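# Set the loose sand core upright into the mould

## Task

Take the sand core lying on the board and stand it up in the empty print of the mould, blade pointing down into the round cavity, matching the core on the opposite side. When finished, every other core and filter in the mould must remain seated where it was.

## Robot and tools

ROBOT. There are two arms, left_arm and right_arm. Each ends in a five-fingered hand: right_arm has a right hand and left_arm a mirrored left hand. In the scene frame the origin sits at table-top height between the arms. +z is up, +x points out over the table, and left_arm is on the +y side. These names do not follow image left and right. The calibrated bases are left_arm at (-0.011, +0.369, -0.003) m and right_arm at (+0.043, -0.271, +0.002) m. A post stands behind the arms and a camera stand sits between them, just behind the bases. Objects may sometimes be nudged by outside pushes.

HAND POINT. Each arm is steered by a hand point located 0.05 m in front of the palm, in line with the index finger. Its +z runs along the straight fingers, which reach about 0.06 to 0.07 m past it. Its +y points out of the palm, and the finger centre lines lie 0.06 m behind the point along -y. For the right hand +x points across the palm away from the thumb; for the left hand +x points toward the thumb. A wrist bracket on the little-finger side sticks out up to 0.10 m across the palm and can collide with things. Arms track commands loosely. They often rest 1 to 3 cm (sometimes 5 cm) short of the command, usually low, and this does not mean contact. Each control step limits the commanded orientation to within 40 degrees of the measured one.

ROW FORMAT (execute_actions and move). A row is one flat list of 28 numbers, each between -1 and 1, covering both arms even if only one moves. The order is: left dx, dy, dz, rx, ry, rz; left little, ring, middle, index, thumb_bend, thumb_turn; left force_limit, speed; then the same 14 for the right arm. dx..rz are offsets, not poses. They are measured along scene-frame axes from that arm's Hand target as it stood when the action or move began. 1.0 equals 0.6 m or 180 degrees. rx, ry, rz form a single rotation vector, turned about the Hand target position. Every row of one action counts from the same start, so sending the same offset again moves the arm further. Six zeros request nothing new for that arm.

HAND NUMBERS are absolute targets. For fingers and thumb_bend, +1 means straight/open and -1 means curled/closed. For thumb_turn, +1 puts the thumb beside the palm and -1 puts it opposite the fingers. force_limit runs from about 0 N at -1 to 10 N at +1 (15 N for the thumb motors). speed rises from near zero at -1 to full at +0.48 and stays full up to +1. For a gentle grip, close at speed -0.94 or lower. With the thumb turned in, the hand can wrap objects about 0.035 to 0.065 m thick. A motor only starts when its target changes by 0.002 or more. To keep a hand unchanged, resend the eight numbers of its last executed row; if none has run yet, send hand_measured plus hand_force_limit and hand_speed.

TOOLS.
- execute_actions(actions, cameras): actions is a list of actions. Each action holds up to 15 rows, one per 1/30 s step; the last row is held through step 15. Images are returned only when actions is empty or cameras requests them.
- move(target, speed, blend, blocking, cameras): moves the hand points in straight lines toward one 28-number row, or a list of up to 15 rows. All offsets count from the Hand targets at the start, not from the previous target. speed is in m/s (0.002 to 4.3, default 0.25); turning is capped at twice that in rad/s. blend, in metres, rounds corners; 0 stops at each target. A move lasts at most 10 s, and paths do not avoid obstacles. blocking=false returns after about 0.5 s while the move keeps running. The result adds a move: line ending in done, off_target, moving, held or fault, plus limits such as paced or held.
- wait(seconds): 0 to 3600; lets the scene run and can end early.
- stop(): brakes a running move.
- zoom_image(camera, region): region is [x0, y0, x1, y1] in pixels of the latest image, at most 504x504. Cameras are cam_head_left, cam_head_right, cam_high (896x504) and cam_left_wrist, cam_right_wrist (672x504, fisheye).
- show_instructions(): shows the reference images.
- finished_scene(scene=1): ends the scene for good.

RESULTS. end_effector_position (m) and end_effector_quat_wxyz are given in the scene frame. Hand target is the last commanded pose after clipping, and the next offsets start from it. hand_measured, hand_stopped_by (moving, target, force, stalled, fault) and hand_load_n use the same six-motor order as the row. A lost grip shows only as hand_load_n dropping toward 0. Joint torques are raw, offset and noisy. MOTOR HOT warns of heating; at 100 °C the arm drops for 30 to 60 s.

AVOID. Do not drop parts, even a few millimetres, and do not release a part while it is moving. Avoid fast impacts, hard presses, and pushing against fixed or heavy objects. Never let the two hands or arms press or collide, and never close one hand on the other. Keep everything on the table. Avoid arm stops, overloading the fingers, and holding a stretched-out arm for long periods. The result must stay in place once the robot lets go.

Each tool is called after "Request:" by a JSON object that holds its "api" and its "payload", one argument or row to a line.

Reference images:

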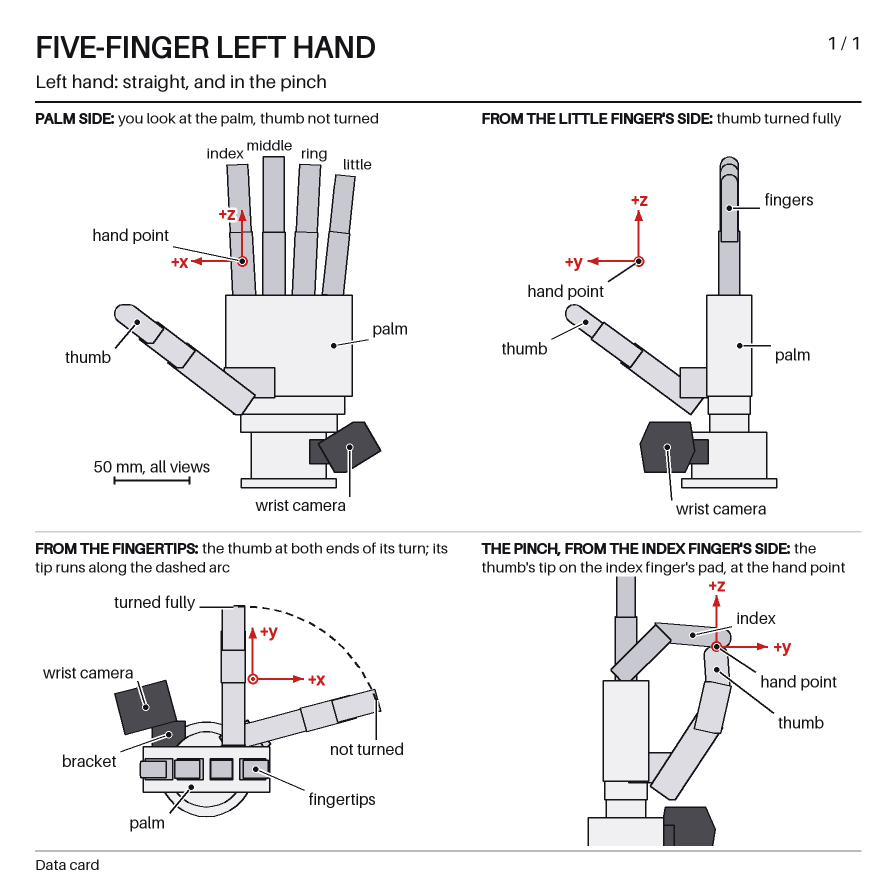

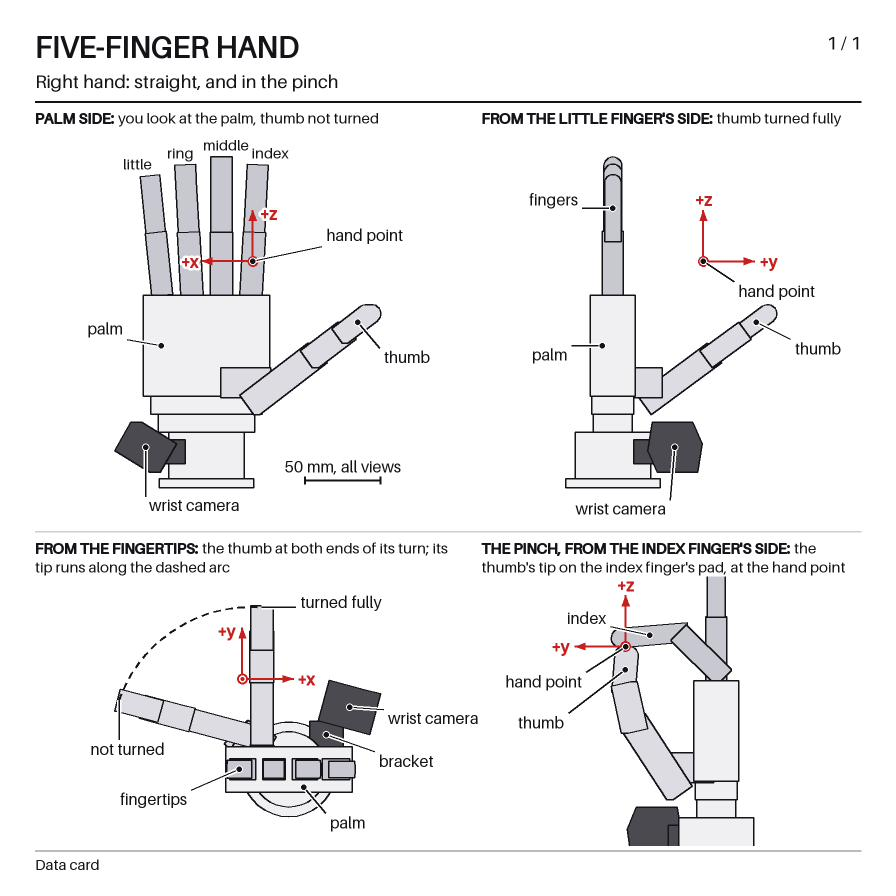

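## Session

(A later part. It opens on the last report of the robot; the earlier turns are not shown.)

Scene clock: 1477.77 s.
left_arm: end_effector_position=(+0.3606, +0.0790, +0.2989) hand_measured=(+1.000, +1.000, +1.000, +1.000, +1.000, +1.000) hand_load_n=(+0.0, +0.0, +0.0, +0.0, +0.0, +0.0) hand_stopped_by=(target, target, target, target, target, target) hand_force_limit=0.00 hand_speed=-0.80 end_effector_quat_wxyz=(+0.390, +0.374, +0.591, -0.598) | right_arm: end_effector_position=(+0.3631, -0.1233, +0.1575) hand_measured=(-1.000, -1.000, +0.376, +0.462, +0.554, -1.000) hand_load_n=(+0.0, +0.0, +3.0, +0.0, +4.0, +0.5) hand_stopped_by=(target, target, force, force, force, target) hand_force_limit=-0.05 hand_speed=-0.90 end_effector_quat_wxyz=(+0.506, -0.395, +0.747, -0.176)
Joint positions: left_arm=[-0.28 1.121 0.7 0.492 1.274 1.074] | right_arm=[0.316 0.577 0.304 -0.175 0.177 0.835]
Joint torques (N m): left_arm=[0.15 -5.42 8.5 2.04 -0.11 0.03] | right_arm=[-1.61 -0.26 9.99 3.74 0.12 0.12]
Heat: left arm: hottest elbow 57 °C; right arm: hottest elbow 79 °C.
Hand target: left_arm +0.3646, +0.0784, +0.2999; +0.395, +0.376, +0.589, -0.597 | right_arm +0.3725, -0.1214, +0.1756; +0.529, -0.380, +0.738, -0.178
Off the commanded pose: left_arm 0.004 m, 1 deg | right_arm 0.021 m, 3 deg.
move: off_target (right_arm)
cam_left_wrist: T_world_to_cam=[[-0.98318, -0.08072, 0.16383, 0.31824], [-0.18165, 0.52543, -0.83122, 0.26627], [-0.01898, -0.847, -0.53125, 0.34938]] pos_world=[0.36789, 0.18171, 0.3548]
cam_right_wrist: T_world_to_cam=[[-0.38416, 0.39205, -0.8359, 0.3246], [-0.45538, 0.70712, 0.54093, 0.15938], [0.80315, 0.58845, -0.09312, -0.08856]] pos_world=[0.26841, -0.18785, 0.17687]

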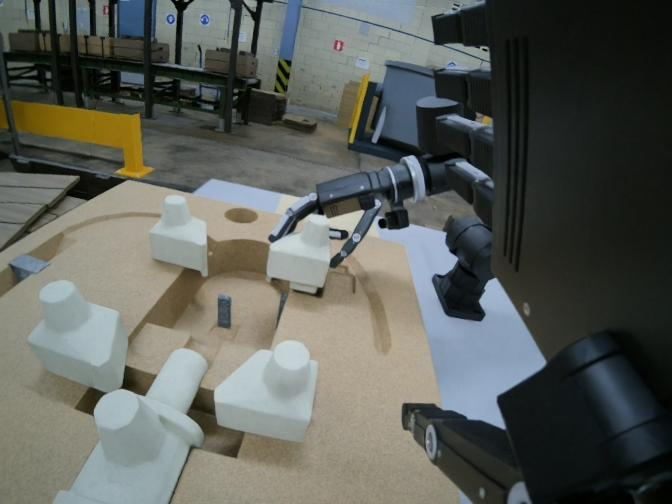

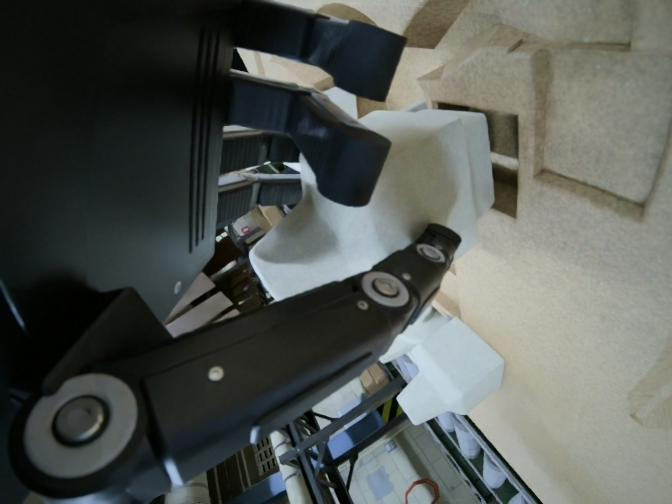

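Request:
{"api": "wait", "payload": {
  "seconds": 0.2,
  "cameras": ["all"]
}}

Request:
{"api": "zoom_image", "payload": {
  "camera": "cam_head_left",
  "region": [480, 195, 525, 240]
}}

Request:
{"api": "zoom_image", "payload": {
  "camera": "cam_high",
  "region": [485, 222, 530, 267]
}}

Request:
{"api": "zoom_image", "payload": {
  "camera": "cam_left_wrist",
  "region": [260, 250, 330, 310]
}}

Request:
{"api": "zoom_image", "payload": {
  "camera": "cam_right_wrist",
  "region": [430, 90, 530, 240]
}}

Scene clock: 1518.97 s.
left_arm: end_effector_position=(+0.3606, +0.0790, +0.2989) hand_measured=(+1.000, +1.000, +1.000, +1.000, +1.000, +1.000) hand_load_n=(+0.0, +0.0, +0.0, +0.5, +0.0, +0.0) hand_stopped_by=(target, target, target, target, target, target) hand_force_limit=0.00 hand_speed=-0.80 end_effector_quat_wxyz=(+0.390, +0.374, +0.591, -0.598) | right_arm: end_effector_position=(+0.3631, -0.1233, +0.1575) hand_measured=(-1.000, -1.000, +0.376, +0.462, +0.554, -1.000) hand_load_n=(+0.0, +0.0, +3.0, +0.0, +4.0, +0.0) hand_stopped_by=(target, target, force, force, force, target) hand_force_limit=-0.05 hand_speed=-0.90 end_effector_quat_wxyz=(+0.506, -0.395, +0.747, -0.176)
Joint positions: left_arm=[-0.28 1.121 0.7 0.492 1.274 1.074] | right_arm=[0.316 0.577 0.304 -0.175 0.177 0.835]
Joint torques (N m): left_arm=[-0.09 -4.78 8.42 2.04 -0.08 0.05] | right_arm=[-1.79 -0.26 9.95 3.85 0.12 0.13]
Heat: left arm: hottest elbow 54 °C; right arm: hottest elbow 71 °C.
Hand target: left_arm +0.3646, +0.0784, +0.2999; +0.395, +0.376, +0.589, -0.597 | right_arm +0.3725, -0.1214, +0.1756; +0.529, -0.380, +0.738, -0.178
Off the commanded pose: left_arm 0.004 m, 1 deg | right_arm 0.021 m, 3 deg.
wait: 0.20 s; at rest from the start
cam_left_wrist: T_world_to_cam=[[-0.98318, -0.08072, 0.16383, 0.31824], [-0.18165, 0.52543, -0.83122, 0.26627], [-0.01898, -0.847, -0.53125, 0.34938]] pos_world=[0.36789, 0.18171, 0.3548]
cam_right_wrist: T_world_to_cam=[[-0.38416, 0.39205, -0.8359, 0.3246], [-0.45538, 0.70712, 0.54093, 0.15938], [0.80315, 0.58845, -0.09312, -0.08856]] pos_world=[0.26841, -0.18785, 0.17687]

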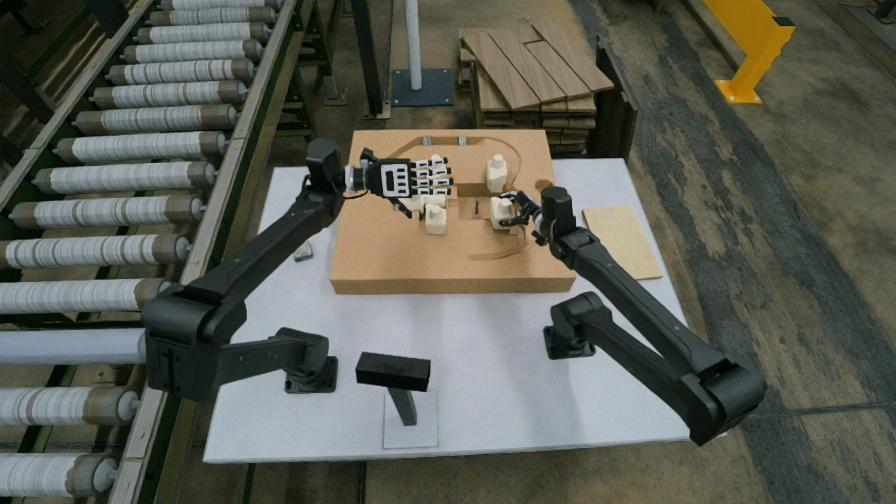

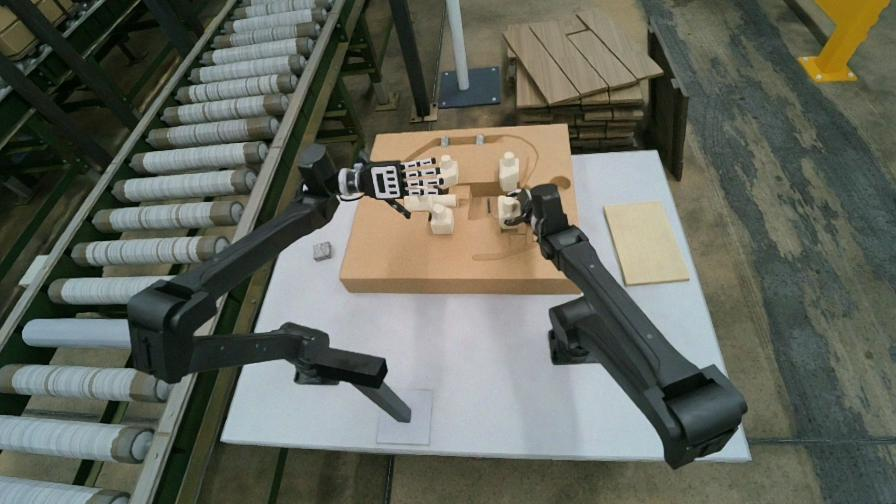

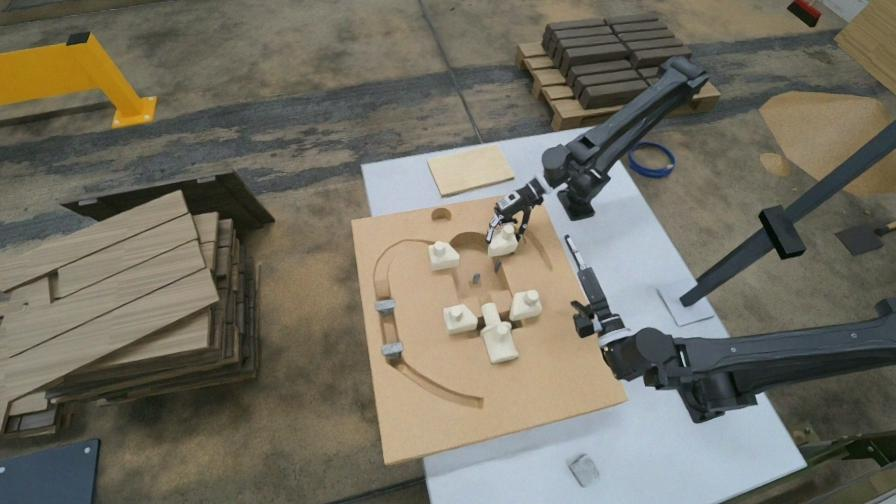

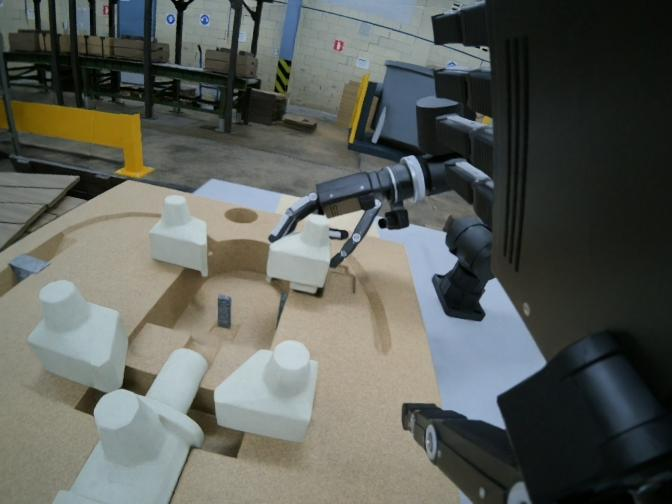

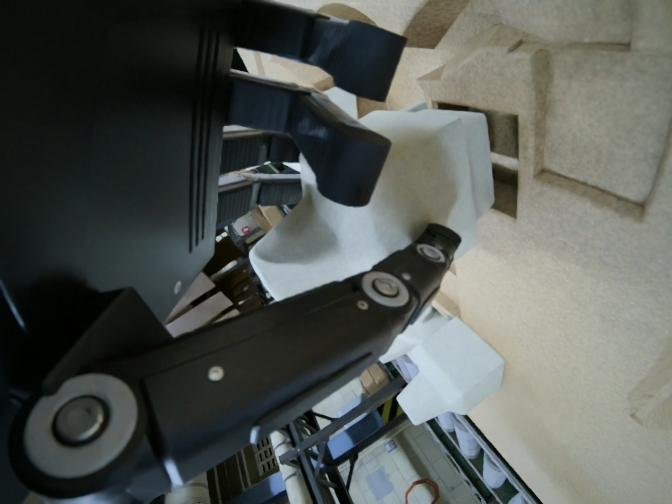

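Scaled by 11.200 from the camera's image (finer frame: 1280x720).

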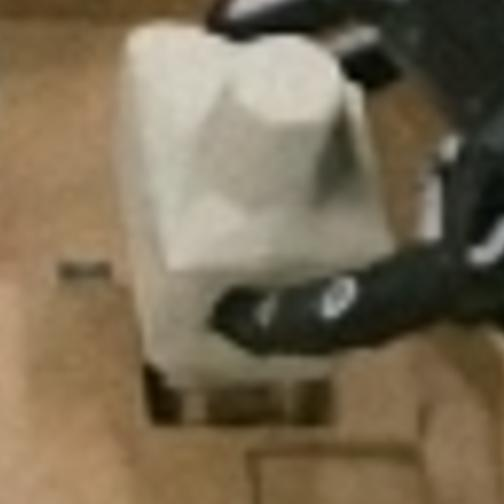

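Scaled by 11.200 from the camera's image (finer frame: 1280x720).

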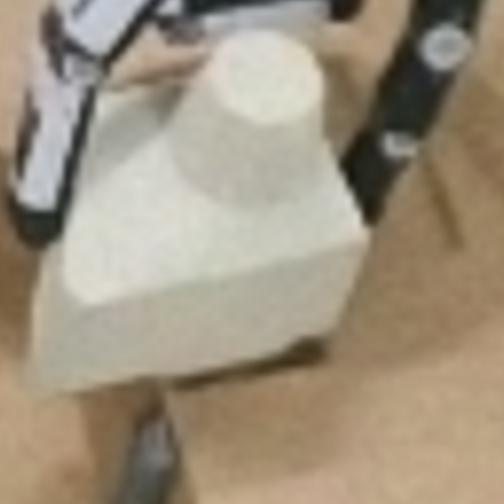

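Scaled by 7.200 from the camera's image (finer frame: 960x720).

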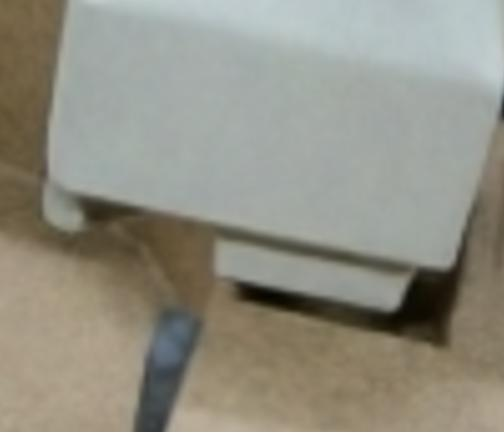

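Scaled by 3.360 from the camera's image (finer frame: 960x720).

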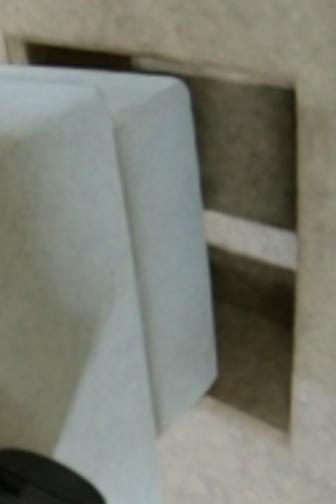

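Request:
{"api": "move", "payload": {
  "target": [
    [0,0,0,0,0,0,1,1,1,1,1,1,0.0,-0.8,0,0,0.06,0,0,0,-1,-1,0.05,0.05,0.05,-1,-0.05,-0.9],
    [0,0,0,0,0,0,1,1,1,1,1,1,0.0,-0.8,-0.036,0.0067,0.06,0,-0.027,0.01,-1,-1,0.05,0.05,0.05,-1,-0.05,-0.9]
  ],
  "speed": 0.05,
  "cameras": ["cam_left_wrist","cam_right_wrist","cam_head_left"]
}}

Request:
{"api": "zoom_image", "payload": {
  "camera": "cam_left_wrist",
  "region": [260, 240, 340, 310]
}}

Request:
{"api": "zoom_image", "payload": {
  "camera": "cam_right_wrist",
  "region": [430, 90, 530, 240]
}}

Request:
{"api": "zoom_image", "payload": {
  "camera": "cam_head_left",
  "region": [480, 195, 525, 240]
}}

Scene clock: 1560.17 s.
left_arm: end_effector_position=(+0.3606, +0.0790, +0.2989) hand_measured=(+1.000, +1.000, +1.000, +1.000, +1.000, +1.000) hand_load_n=(+0.0, -0.5, +0.0, +0.0, +0.0, +0.0) hand_stopped_by=(target, target, target, target, target, target) hand_force_limit=0.00 hand_speed=-0.80 end_effector_quat_wxyz=(+0.390, +0.374, +0.591, -0.598) | right_arm: end_effector_position=(+0.3453, -0.1243, +0.1813) hand_measured=(-1.000, -1.000, +0.376, +0.462, +0.554, -1.000) hand_load_n=(+0.0, +0.0, +3.0, +0.0, +4.0, +0.0) hand_stopped_by=(target, target, force, force, force, target) hand_force_limit=-0.05 hand_speed=-0.90 end_effector_quat_wxyz=(+0.527, -0.398, +0.728, -0.186)
Joint positions: left_arm=[-0.28 1.121 0.7 0.492 1.274 1.074] | right_arm=[0.348 0.437 0.308 -0.265 0.203 0.814]
Joint torques (N m): left_arm=[0.62 -5.36 8.51 2.09 -0.1 0.01] | right_arm=[-0.73 -0.97 10.88 3.86 0.12 0.1]
Heat: left arm: hottest elbow 52 °C; right arm: hottest elbow 68 °C.
Hand target: left_arm +0.3646, +0.0784, +0.2999; +0.395, +0.376, +0.589, -0.597 | right_arm +0.3509, -0.1173, +0.2117; +0.562, -0.384, +0.709, -0.185
Off the commanded pose: left_arm 0.004 m, 1 deg | right_arm 0.032 m, 5 deg.
move: off_target (right_arm)
cam_left_wrist: T_world_to_cam=[[-0.98318, -0.08072, 0.16383, 0.31824], [-0.18165, 0.52543, -0.83122, 0.26627], [-0.01898, -0.847, -0.53125, 0.34938]] pos_world=[0.36789, 0.18171, 0.3548]
cam_right_wrist: T_world_to_cam=[[-0.34185, 0.37769, -0.86052, 0.32601], [-0.49733, 0.70424, 0.50666, 0.15944], [0.79737, 0.60116, -0.05291, -0.07527]] pos_world=[0.25075, -0.19017, 0.19578]
Images, in order (width x height): cam_head_left 896x504, cam_left_wrist 672x504, cam_right_wrist 672x504.

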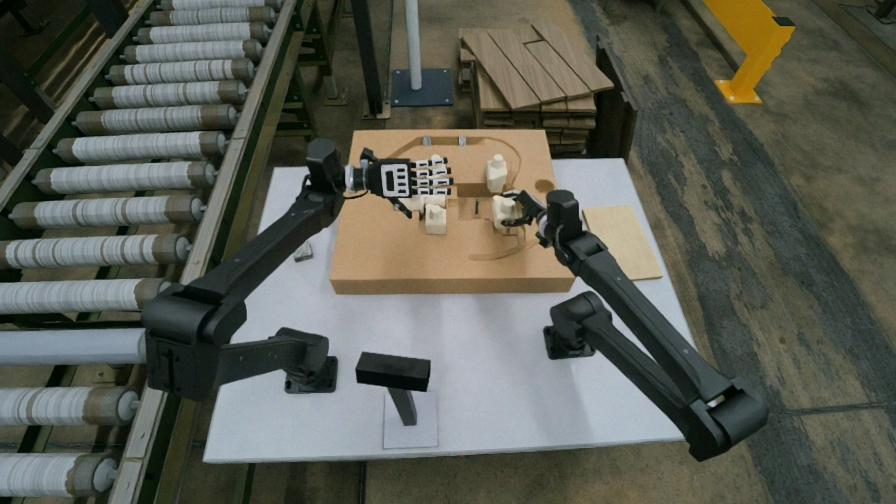

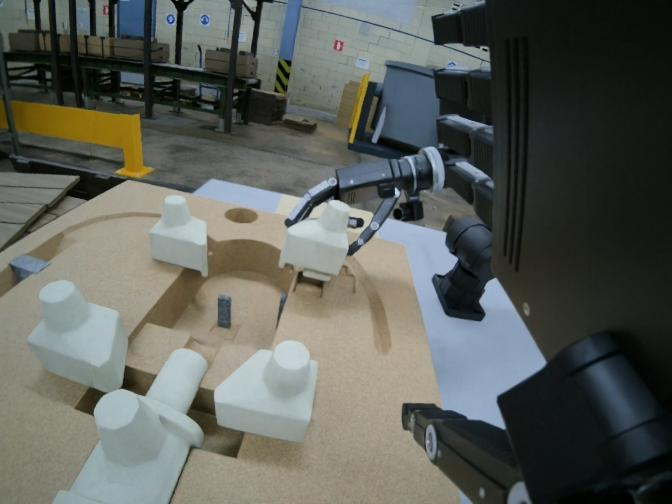

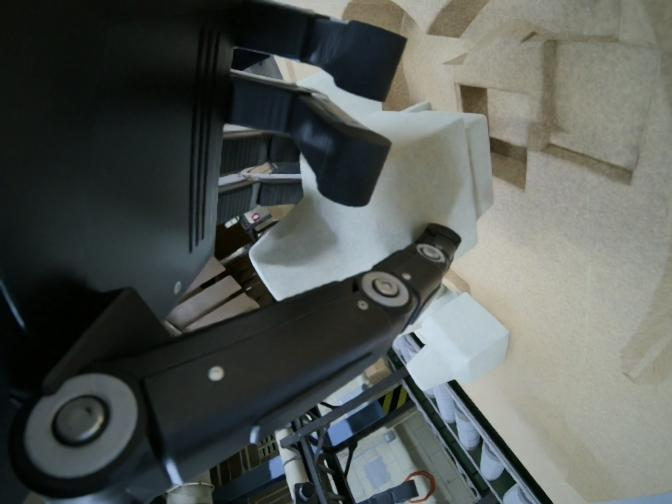

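Scaled by 6.300 from the camera's image (finer frame: 960x720).

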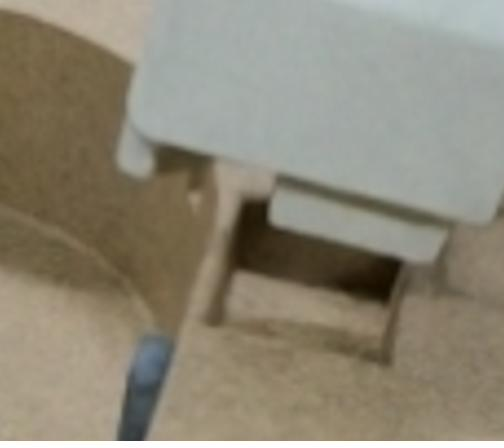

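Scaled by 3.360 from the camera's image (finer frame: 960x720).

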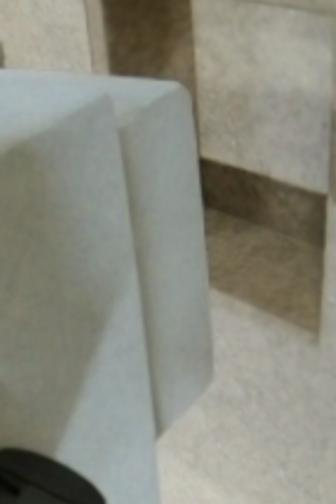

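Scaled by 11.200 from the camera's image (finer frame: 1280x720).

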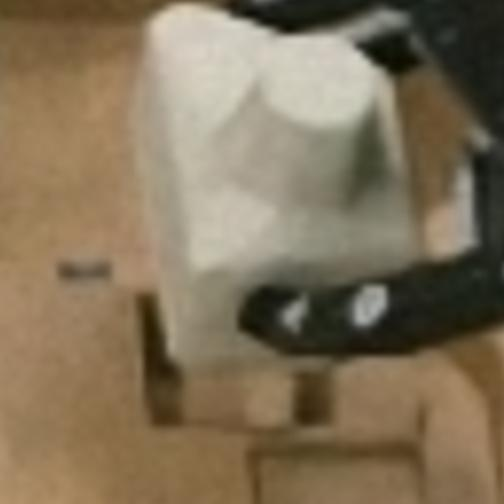

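Request:
{"api": "move", "payload": {
  "target": [
    [0,0,0,0,0,0,1,1,1,1,1,1,0.0,-0.8,0.015,0.0083,0,0,0,0,-1,-1,0.05,0.05,0.05,-1,-0.05,-0.9],
    [0,0,0,0,0,0,1,1,1,1,1,1,0.0,-0.8,0.015,0.0083,-0.058,0,0,0,-1,-1,0.05,0.05,0.05,-1,-0.05,-0.9]
  ],
  "speed": 0.05,
  "cameras": ["cam_left_wrist","cam_right_wrist","cam_head_left"]
}}

Request:
{"api": "zoom_image", "payload": {
  "camera": "cam_left_wrist",
  "region": [260, 240, 340, 310]
}}

Request:
{"api": "zoom_image", "payload": {
  "camera": "cam_right_wrist",
  "region": [430, 90, 530, 240]
}}

Request:
{"api": "zoom_image", "payload": {
  "camera": "cam_head_left",
  "region": [480, 195, 525, 240]
}}

Scene clock: 1577.07 s.
left_arm: end_effector_position=(+0.3606, +0.0790, +0.2989) hand_measured=(+1.000, +1.000, +1.000, +1.000, +1.000, +1.000) hand_load_n=(-0.5, +0.0, +0.0, +0.0, +0.0, +0.0) hand_stopped_by=(target, target, target, target, target, target) hand_force_limit=0.00 hand_speed=-0.80 end_effector_quat_wxyz=(+0.390, +0.374, +0.591, -0.598) | right_arm: end_effector_position=(+0.3523, -0.1195, +0.1543) hand_measured=(-1.000, -1.000, +0.376, +0.462, +0.554, -1.000) hand_load_n=(+0.0, +0.0, +2.5, +0.0, +4.0, +0.0) hand_stopped_by=(target, target, force, force, force, target) hand_force_limit=-0.05 hand_speed=-0.90 end_effector_quat_wxyz=(+0.535, -0.396, +0.722, -0.188)
Joint positions: left_arm=[-0.28 1.121 0.7 0.492 1.274 1.074] | right_arm=[0.357 0.51 0.236 -0.102 0.21 0.813]
Joint torques (N m): left_arm=[0.5 -5.01 8.38 2.11 -0.09 0.07] | right_arm=[-0.91 0.03 10.37 3.85 0.12 0.1]
Heat: left arm: hottest elbow 52 °C; right arm: hottest elbow 73 °C.
Hand target: left_arm +0.3646, +0.0784, +0.2999; +0.395, +0.376, +0.589, -0.597 | right_arm +0.3599, -0.1123, +0.1770; +0.562, -0.384, +0.709, -0.185
Off the commanded pose: left_arm 0.004 m, 1 deg | right_arm 0.025 m, 4 deg.
move: off_target (right_arm)
cam_left_wrist: T_world_to_cam=[[-0.98318, -0.08072, 0.16383, 0.31824], [-0.18165, 0.52543, -0.83122, 0.26627], [-0.01898, -0.847, -0.53125, 0.34938]] pos_world=[0.36789, 0.18171, 0.3548]
cam_right_wrist: T_world_to_cam=[[-0.32705, 0.38047, -0.86503, 0.29926], [-0.50903, 0.7003, 0.50047, 0.17791], [0.79619, 0.60401, -0.03536, -0.08704]] pos_world=[0.25774, -0.18587, 0.16675]
Images, in order (width x height): cam_head_left 896x504, cam_left_wrist 672x504, cam_right_wrist 672x504.

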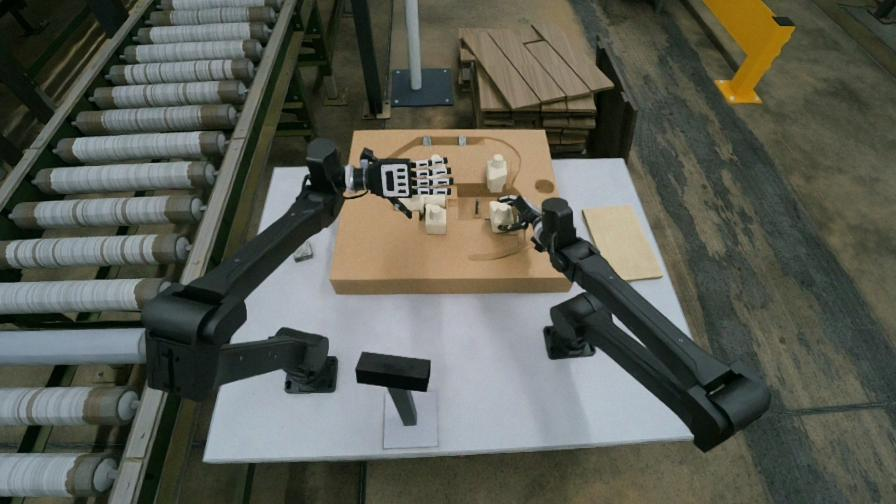

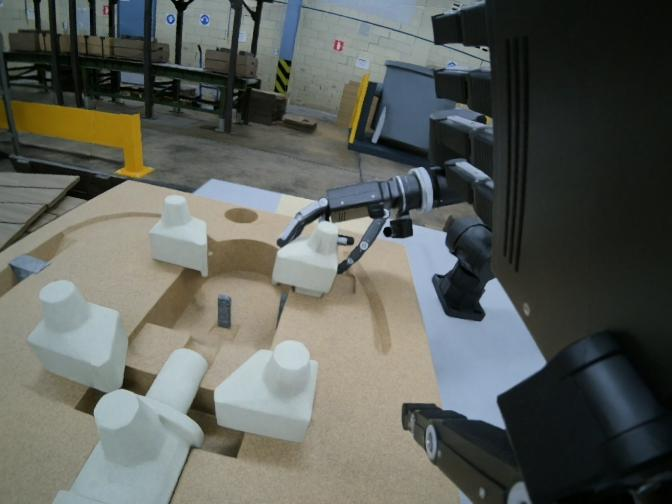

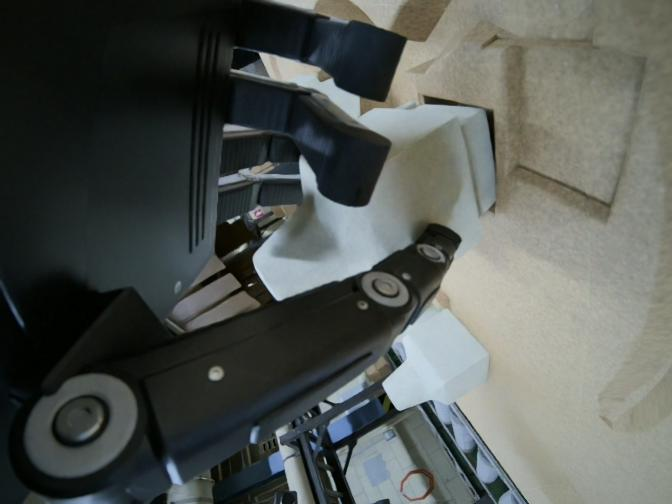

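Scaled by 6.300 from the camera's image (finer frame: 960x720).

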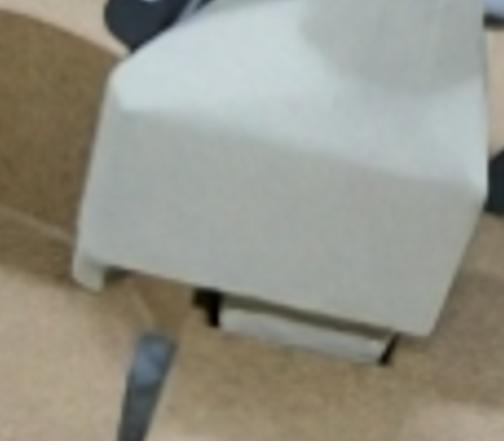

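Scaled by 3.360 from the camera's image (finer frame: 960x720).

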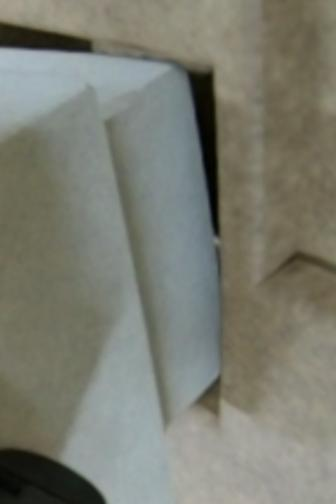

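Scaled by 11.200 from the camera's image (finer frame: 1280x720).

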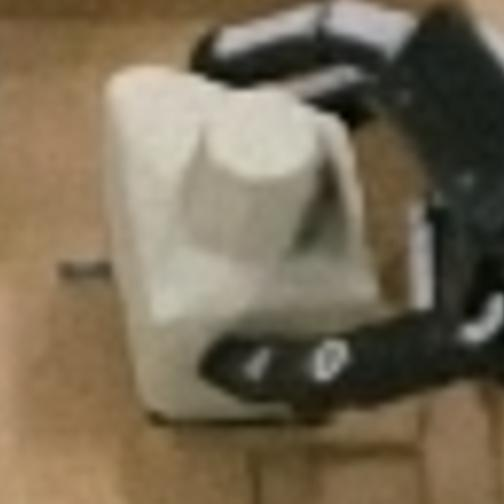

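Request:
{"api": "move", "payload": {
  "target": [0,0,0,0,0,0,1,1,1,1,1,1,0.0,-0.8,0.0083,0,0,0,0.017,-0.022,-1,-1,0.05,0.05,0.05,-1,-0.05,-0.9],
  "speed": 0.04,
  "cameras": ["cam_left_wrist","cam_right_wrist"]
}}

Request:
{"api": "zoom_image", "payload": {
  "camera": "cam_left_wrist",
  "region": [260, 240, 340, 310]
}}

Request:
{"api": "zoom_image", "payload": {
  "camera": "cam_right_wrist",
  "region": [430, 90, 530, 240]
}}

Scene clock: 1616.93 s.
left_arm: end_effector_position=(+0.3606, +0.0790, +0.2989) hand_measured=(+1.000, +1.000, +1.000, +1.000, +1.000, +1.000) hand_load_n=(+0.0, +0.0, +0.0, +0.0, +0.0, +0.0) hand_stopped_by=(target, target, target, target, target, target) hand_force_limit=0.00 hand_speed=-0.80 end_effector_quat_wxyz=(+0.390, +0.374, +0.591, -0.598) | right_arm: end_effector_position=(+0.3527, -0.1229, +0.1411) hand_measured=(-1.000, -1.000, +0.376, +0.462, +0.552, -1.000) hand_load_n=(+0.0, +0.0, +2.5, +0.0, +3.0, +0.0) hand_stopped_by=(target, target, force, force, force, target) hand_force_limit=-0.05 hand_speed=-0.90 end_effector_quat_wxyz=(+0.511, -0.378, +0.746, -0.200)
Joint positions: left_arm=[-0.28 1.121 0.7 0.492 1.274 1.074] | right_arm=[0.408 0.537 0.236 -0.131 0.315 0.87]
Joint torques (N m): left_arm=[0.5 -4.48 8.55 2.14 -0.1 0.03] | right_arm=[-0.44 0.32 13.48 2.11 0.25 0.2]
Heat: left arm: hottest elbow 52 °C; right arm: hottest elbow 69 °C.
Hand target: left_arm +0.3646, +0.0784, +0.2999; +0.395, +0.376, +0.589, -0.597 | right_arm +0.3649, -0.1123, +0.1769; +0.536, -0.364, +0.736, -0.194
Off the commanded pose: left_arm 0.004 m, 1 deg | right_arm 0.039 m, 4 deg.
move: off_target (right_arm)
cam_left_wrist: T_world_to_cam=[[-0.98318, -0.08072, 0.16383, 0.31824], [-0.18165, 0.52543, -0.83122, 0.26627], [-0.01898, -0.847, -0.53125, 0.34938]] pos_world=[0.36789, 0.18171, 0.3548]
cam_right_wrist: T_world_to_cam=[[-0.33656, 0.39576, -0.85446, 0.293], [-0.43898, 0.73683, 0.51418, 0.16494], [0.83308, 0.54814, -0.07425, -0.10021]] pos_world=[0.2545, -0.18256, 0.15811]

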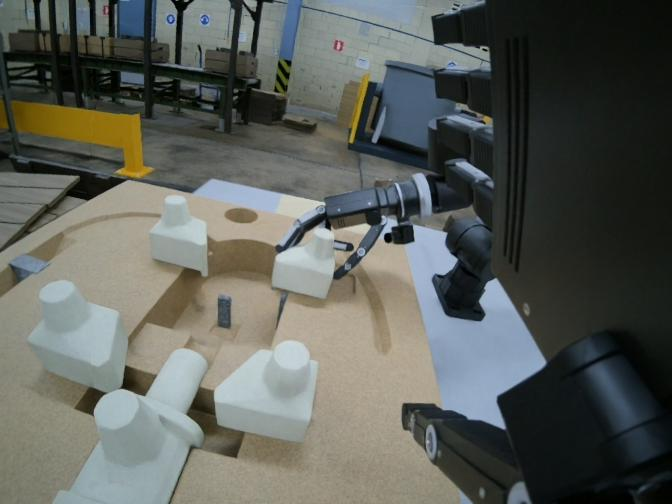

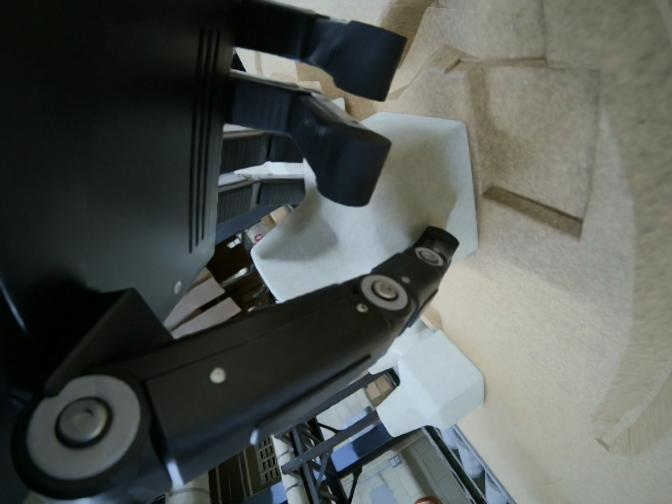

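Scaled by 6.300 from the camera's image (finer frame: 960x720).

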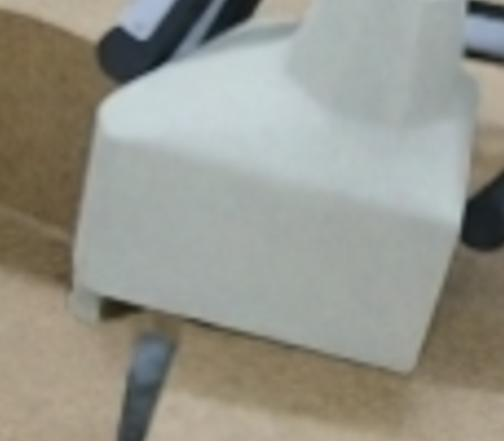

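Scaled by 3.360 from the camera's image (finer frame: 960x720).

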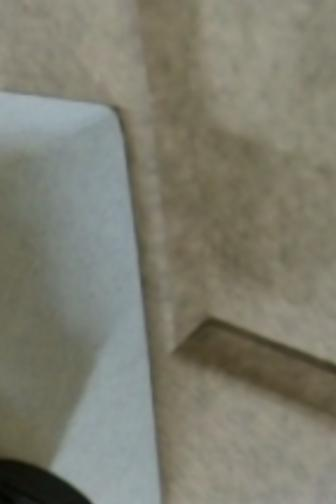

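Request:
{"api": "move", "payload": {
  "target": [0,0,0,0,0,0,1,1,1,1,1,1,0.0,-0.8,0,0,-0.012,0,0,0,-1,-1,0.05,0.05,0.05,-1,-0.05,-0.9],
  "speed": 0.04,
  "cameras": ["all"]
}}

Request:
{"api": "zoom_image", "payload": {
  "camera": "cam_left_wrist",
  "region": [255, 215, 355, 315]
}}

Request:
{"api": "zoom_image", "payload": {
  "camera": "cam_head_left",
  "region": [480, 195, 525, 240]
}}

Request:
{"api": "zoom_image", "payload": {
  "camera": "cam_high",
  "region": [485, 222, 530, 267]
}}

Request:
{"api": "zoom_image", "payload": {
  "camera": "cam_right_wrist",
  "region": [400, 90, 530, 280]
}}

Scene clock: 1623.23 s.
left_arm: end_effector_position=(+0.3606, +0.0790, +0.2989) hand_measured=(+1.000, +1.000, +1.000, +1.000, +1.000, +1.000) hand_load_n=(+0.0, +0.0, +0.0, +0.0, +0.0, +0.0) hand_stopped_by=(target, target, target, target, target, target) hand_force_limit=0.00 hand_speed=-0.80 end_effector_quat_wxyz=(+0.390, +0.374, +0.591, -0.598) | right_arm: end_effector_position=(+0.3529, -0.1228, +0.1403) hand_measured=(-1.000, -1.000, +0.376, +0.462, +0.552, -1.000) hand_load_n=(+0.0, +0.5, +3.0, +0.0, +3.0, +0.0) hand_stopped_by=(target, target, force, force, force, target) hand_force_limit=-0.05 hand_speed=-0.90 end_effector_quat_wxyz=(+0.510, -0.376, +0.747, -0.199)
Joint positions: left_arm=[-0.28 1.121 0.7 0.492 1.274 1.074] | right_arm=[0.409 0.54 0.236 -0.131 0.316 0.875]
Joint torques (N m): left_arm=[0.38 -4.54 8.39 2.11 -0.11 0.05] | right_arm=[-0.38 0.38 12.25 3.15 0.26 0.16]
Heat: left arm: hottest elbow 52 °C; right arm: hottest elbow 71 °C.
Hand target: left_arm +0.3646, +0.0784, +0.2999; +0.395, +0.376, +0.589, -0.597 | right_arm +0.3649, -0.1123, +0.1698; +0.536, -0.364, +0.736, -0.194
Off the commanded pose: left_arm 0.004 m, 1 deg | right_arm 0.033 m, 4 deg.
move: off_target (right_arm)
cam_left_wrist: T_world_to_cam=[[-0.98318, -0.08072, 0.16383, 0.31824], [-0.18165, 0.52543, -0.83122, 0.26627], [-0.01898, -0.847, -0.53125, 0.34938]] pos_world=[0.36789, 0.18171, 0.3548]
cam_right_wrist: T_world_to_cam=[[-0.33852, 0.3989, -0.85222, 0.2931], [-0.4355, 0.73643, 0.51769, 0.16352], [0.83411, 0.5464, -0.07557, -0.1008]] pos_world=[0.25451, -0.18226, 0.15752]

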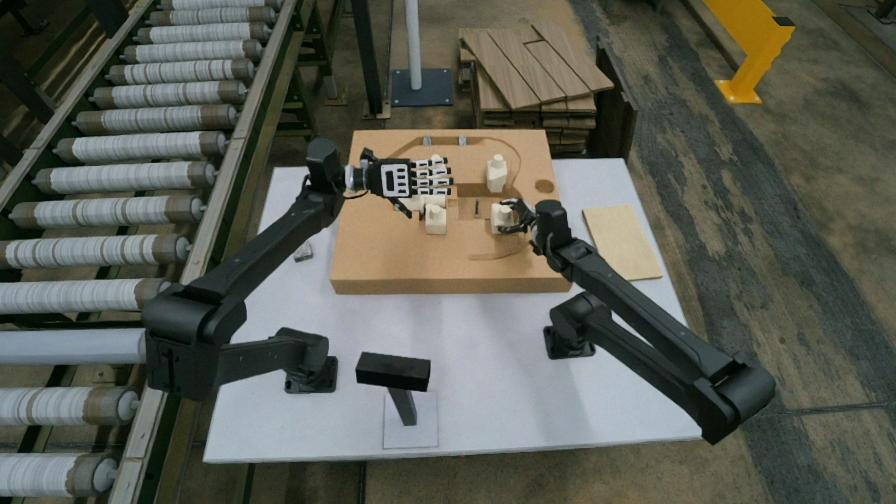

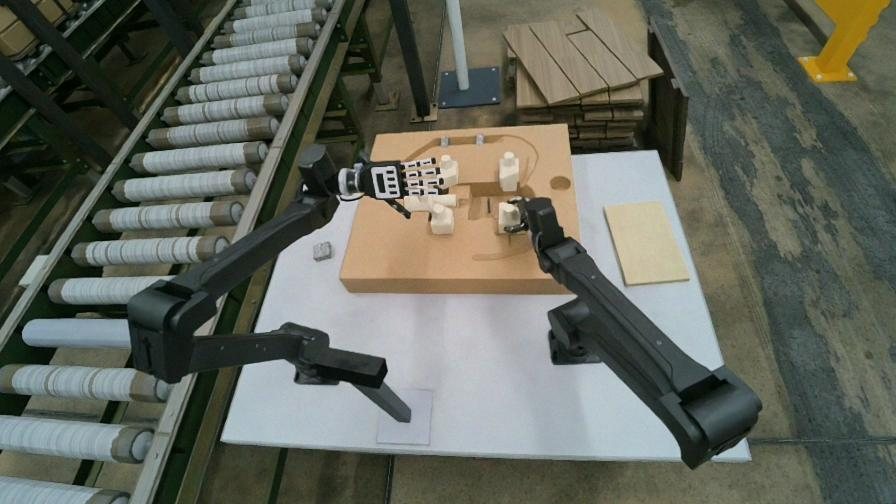

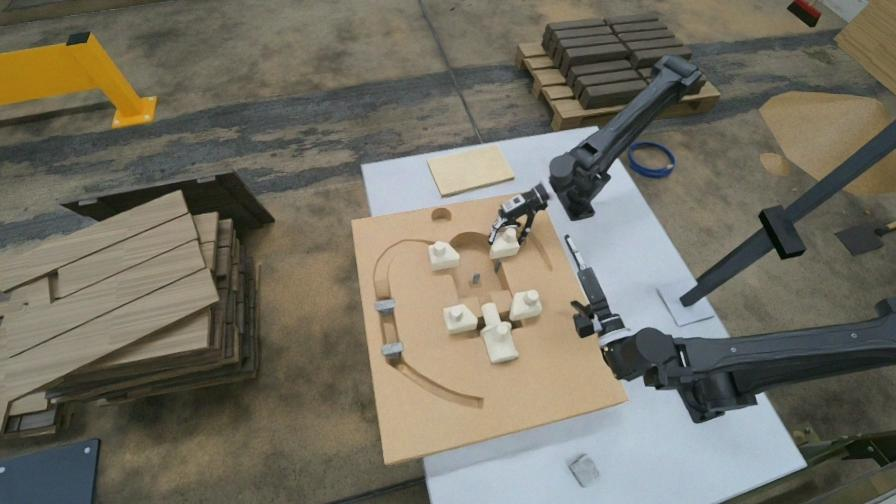

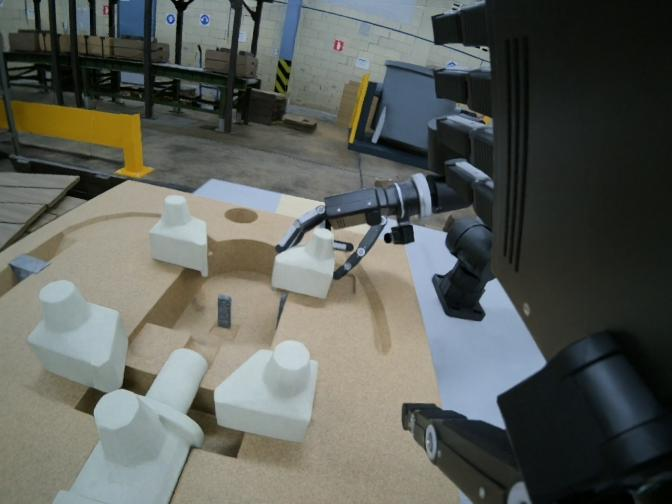

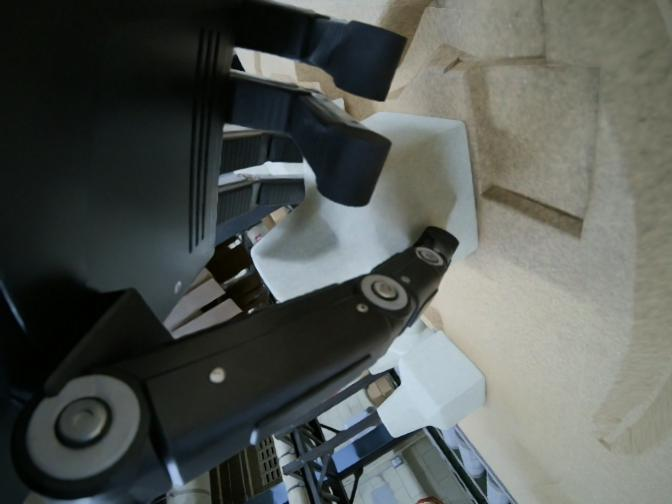

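Scaled by 5.040 from the camera's image (finer frame: 960x720).

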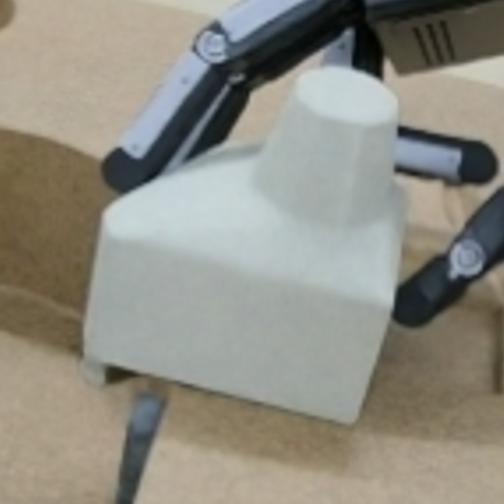

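Scaled by 11.200 from the camera's image (finer frame: 1280x720).

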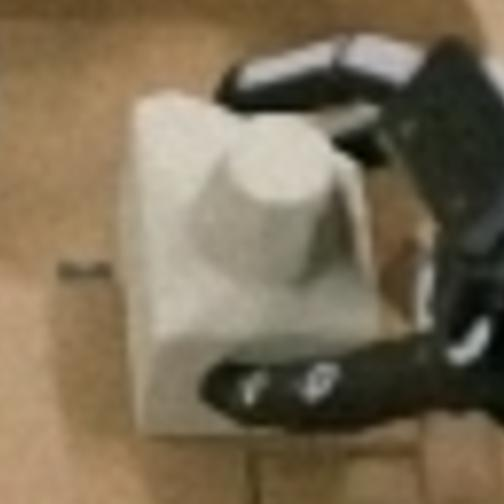

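Scaled by 11.200 from the camera's image (finer frame: 1280x720).

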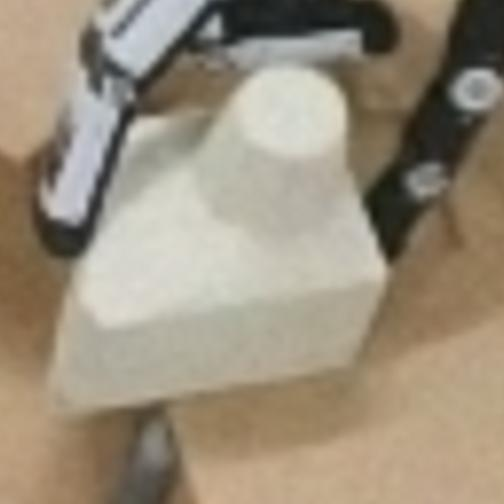

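Scaled by 2.653 from the camera's image (finer frame: 960x720).

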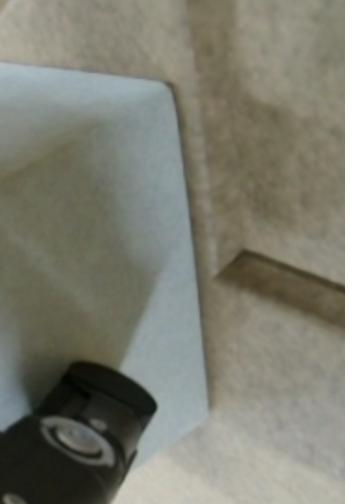

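Request:
{"api": "move", "payload": {
  "target": [0,0,0,0,0,0,1,1,1,1,1,1,0.0,-0.8,0,0,-0.02,0,0,0,-1,-1,0.05,0.05,0.05,-1,-0.05,-0.9],
  "speed": 0.04,
  "cameras": ["cam_left_wrist"]
}}

Request:
{"api": "zoom_image", "payload": {
  "camera": "cam_left_wrist",
  "region": [260, 260, 340, 310]
}}

Scene clock: 1641.00 s.
left_arm: end_effector_position=(+0.3606, +0.0790, +0.2989) hand_measured=(+1.000, +1.000, +1.000, +1.000, +1.000, +1.000) hand_load_n=(+0.0, +0.0, +0.0, +0.0, +0.0, +0.0) hand_stopped_by=(target, target, target, target, target, target) hand_force_limit=0.00 hand_speed=-0.80 end_effector_quat_wxyz=(+0.390, +0.374, +0.591, -0.598) | right_arm: end_effector_position=(+0.3575, -0.1196, +0.1441) hand_measured=(-1.000, -1.000, +0.376, +0.462, +0.552, -1.000) hand_load_n=(+0.0, +0.0, +1.5, +0.0, +5.5, +0.0) hand_stopped_by=(target, target, force, force, force, target) hand_force_limit=-0.05 hand_speed=-0.90 end_effector_quat_wxyz=(+0.519, -0.373, +0.743, -0.199)
Joint positions: left_arm=[-0.28 1.121 0.7 0.492 1.274 1.074] | right_arm=[0.411 0.56 0.236 -0.089 0.317 0.875]
Joint torques (N m): left_arm=[0.85 -5.07 8.49 2.07 -0.11 0.04] | right_arm=[-0.56 1.03 10.04 3.74 0.29 0.15]
Heat: left arm: hottest elbow 52 °C; right arm: hottest elbow 72 °C.
Hand target: left_arm +0.3646, +0.0784, +0.2999; +0.395, +0.376, +0.589, -0.597 | right_arm +0.3649, -0.1123, +0.1578; +0.536, -0.364, +0.736, -0.194
Off the commanded pose: left_arm 0.004 m, 1 deg | right_arm 0.017 m, 2 deg.
move: off_target (right_arm)
cam_left_wrist: T_world_to_cam=[[-0.98318, -0.08072, 0.16383, 0.31824], [-0.18165, 0.52543, -0.83122, 0.26627], [-0.01898, -0.847, -0.53125, 0.34938]] pos_world=[0.36789, 0.18171, 0.3548]

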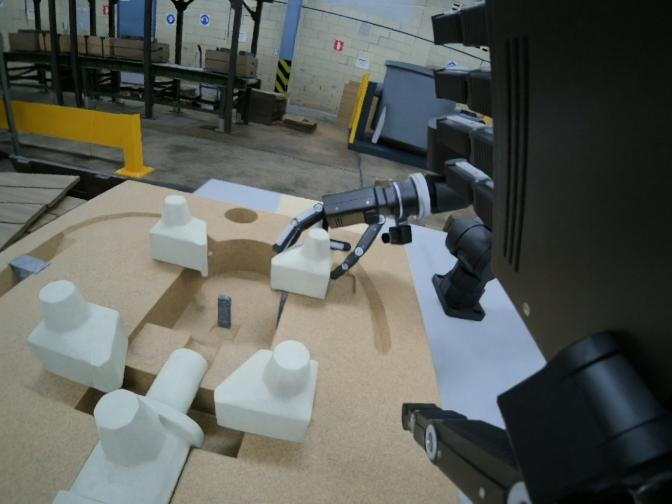

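Scaled by 6.300 from the camera's image (finer frame: 960x720).

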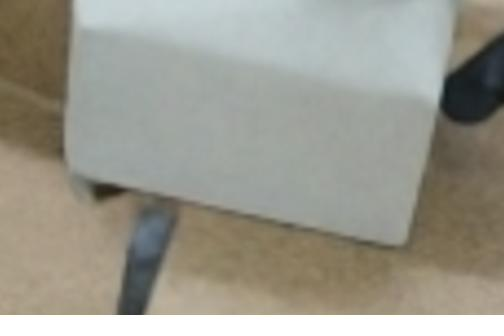

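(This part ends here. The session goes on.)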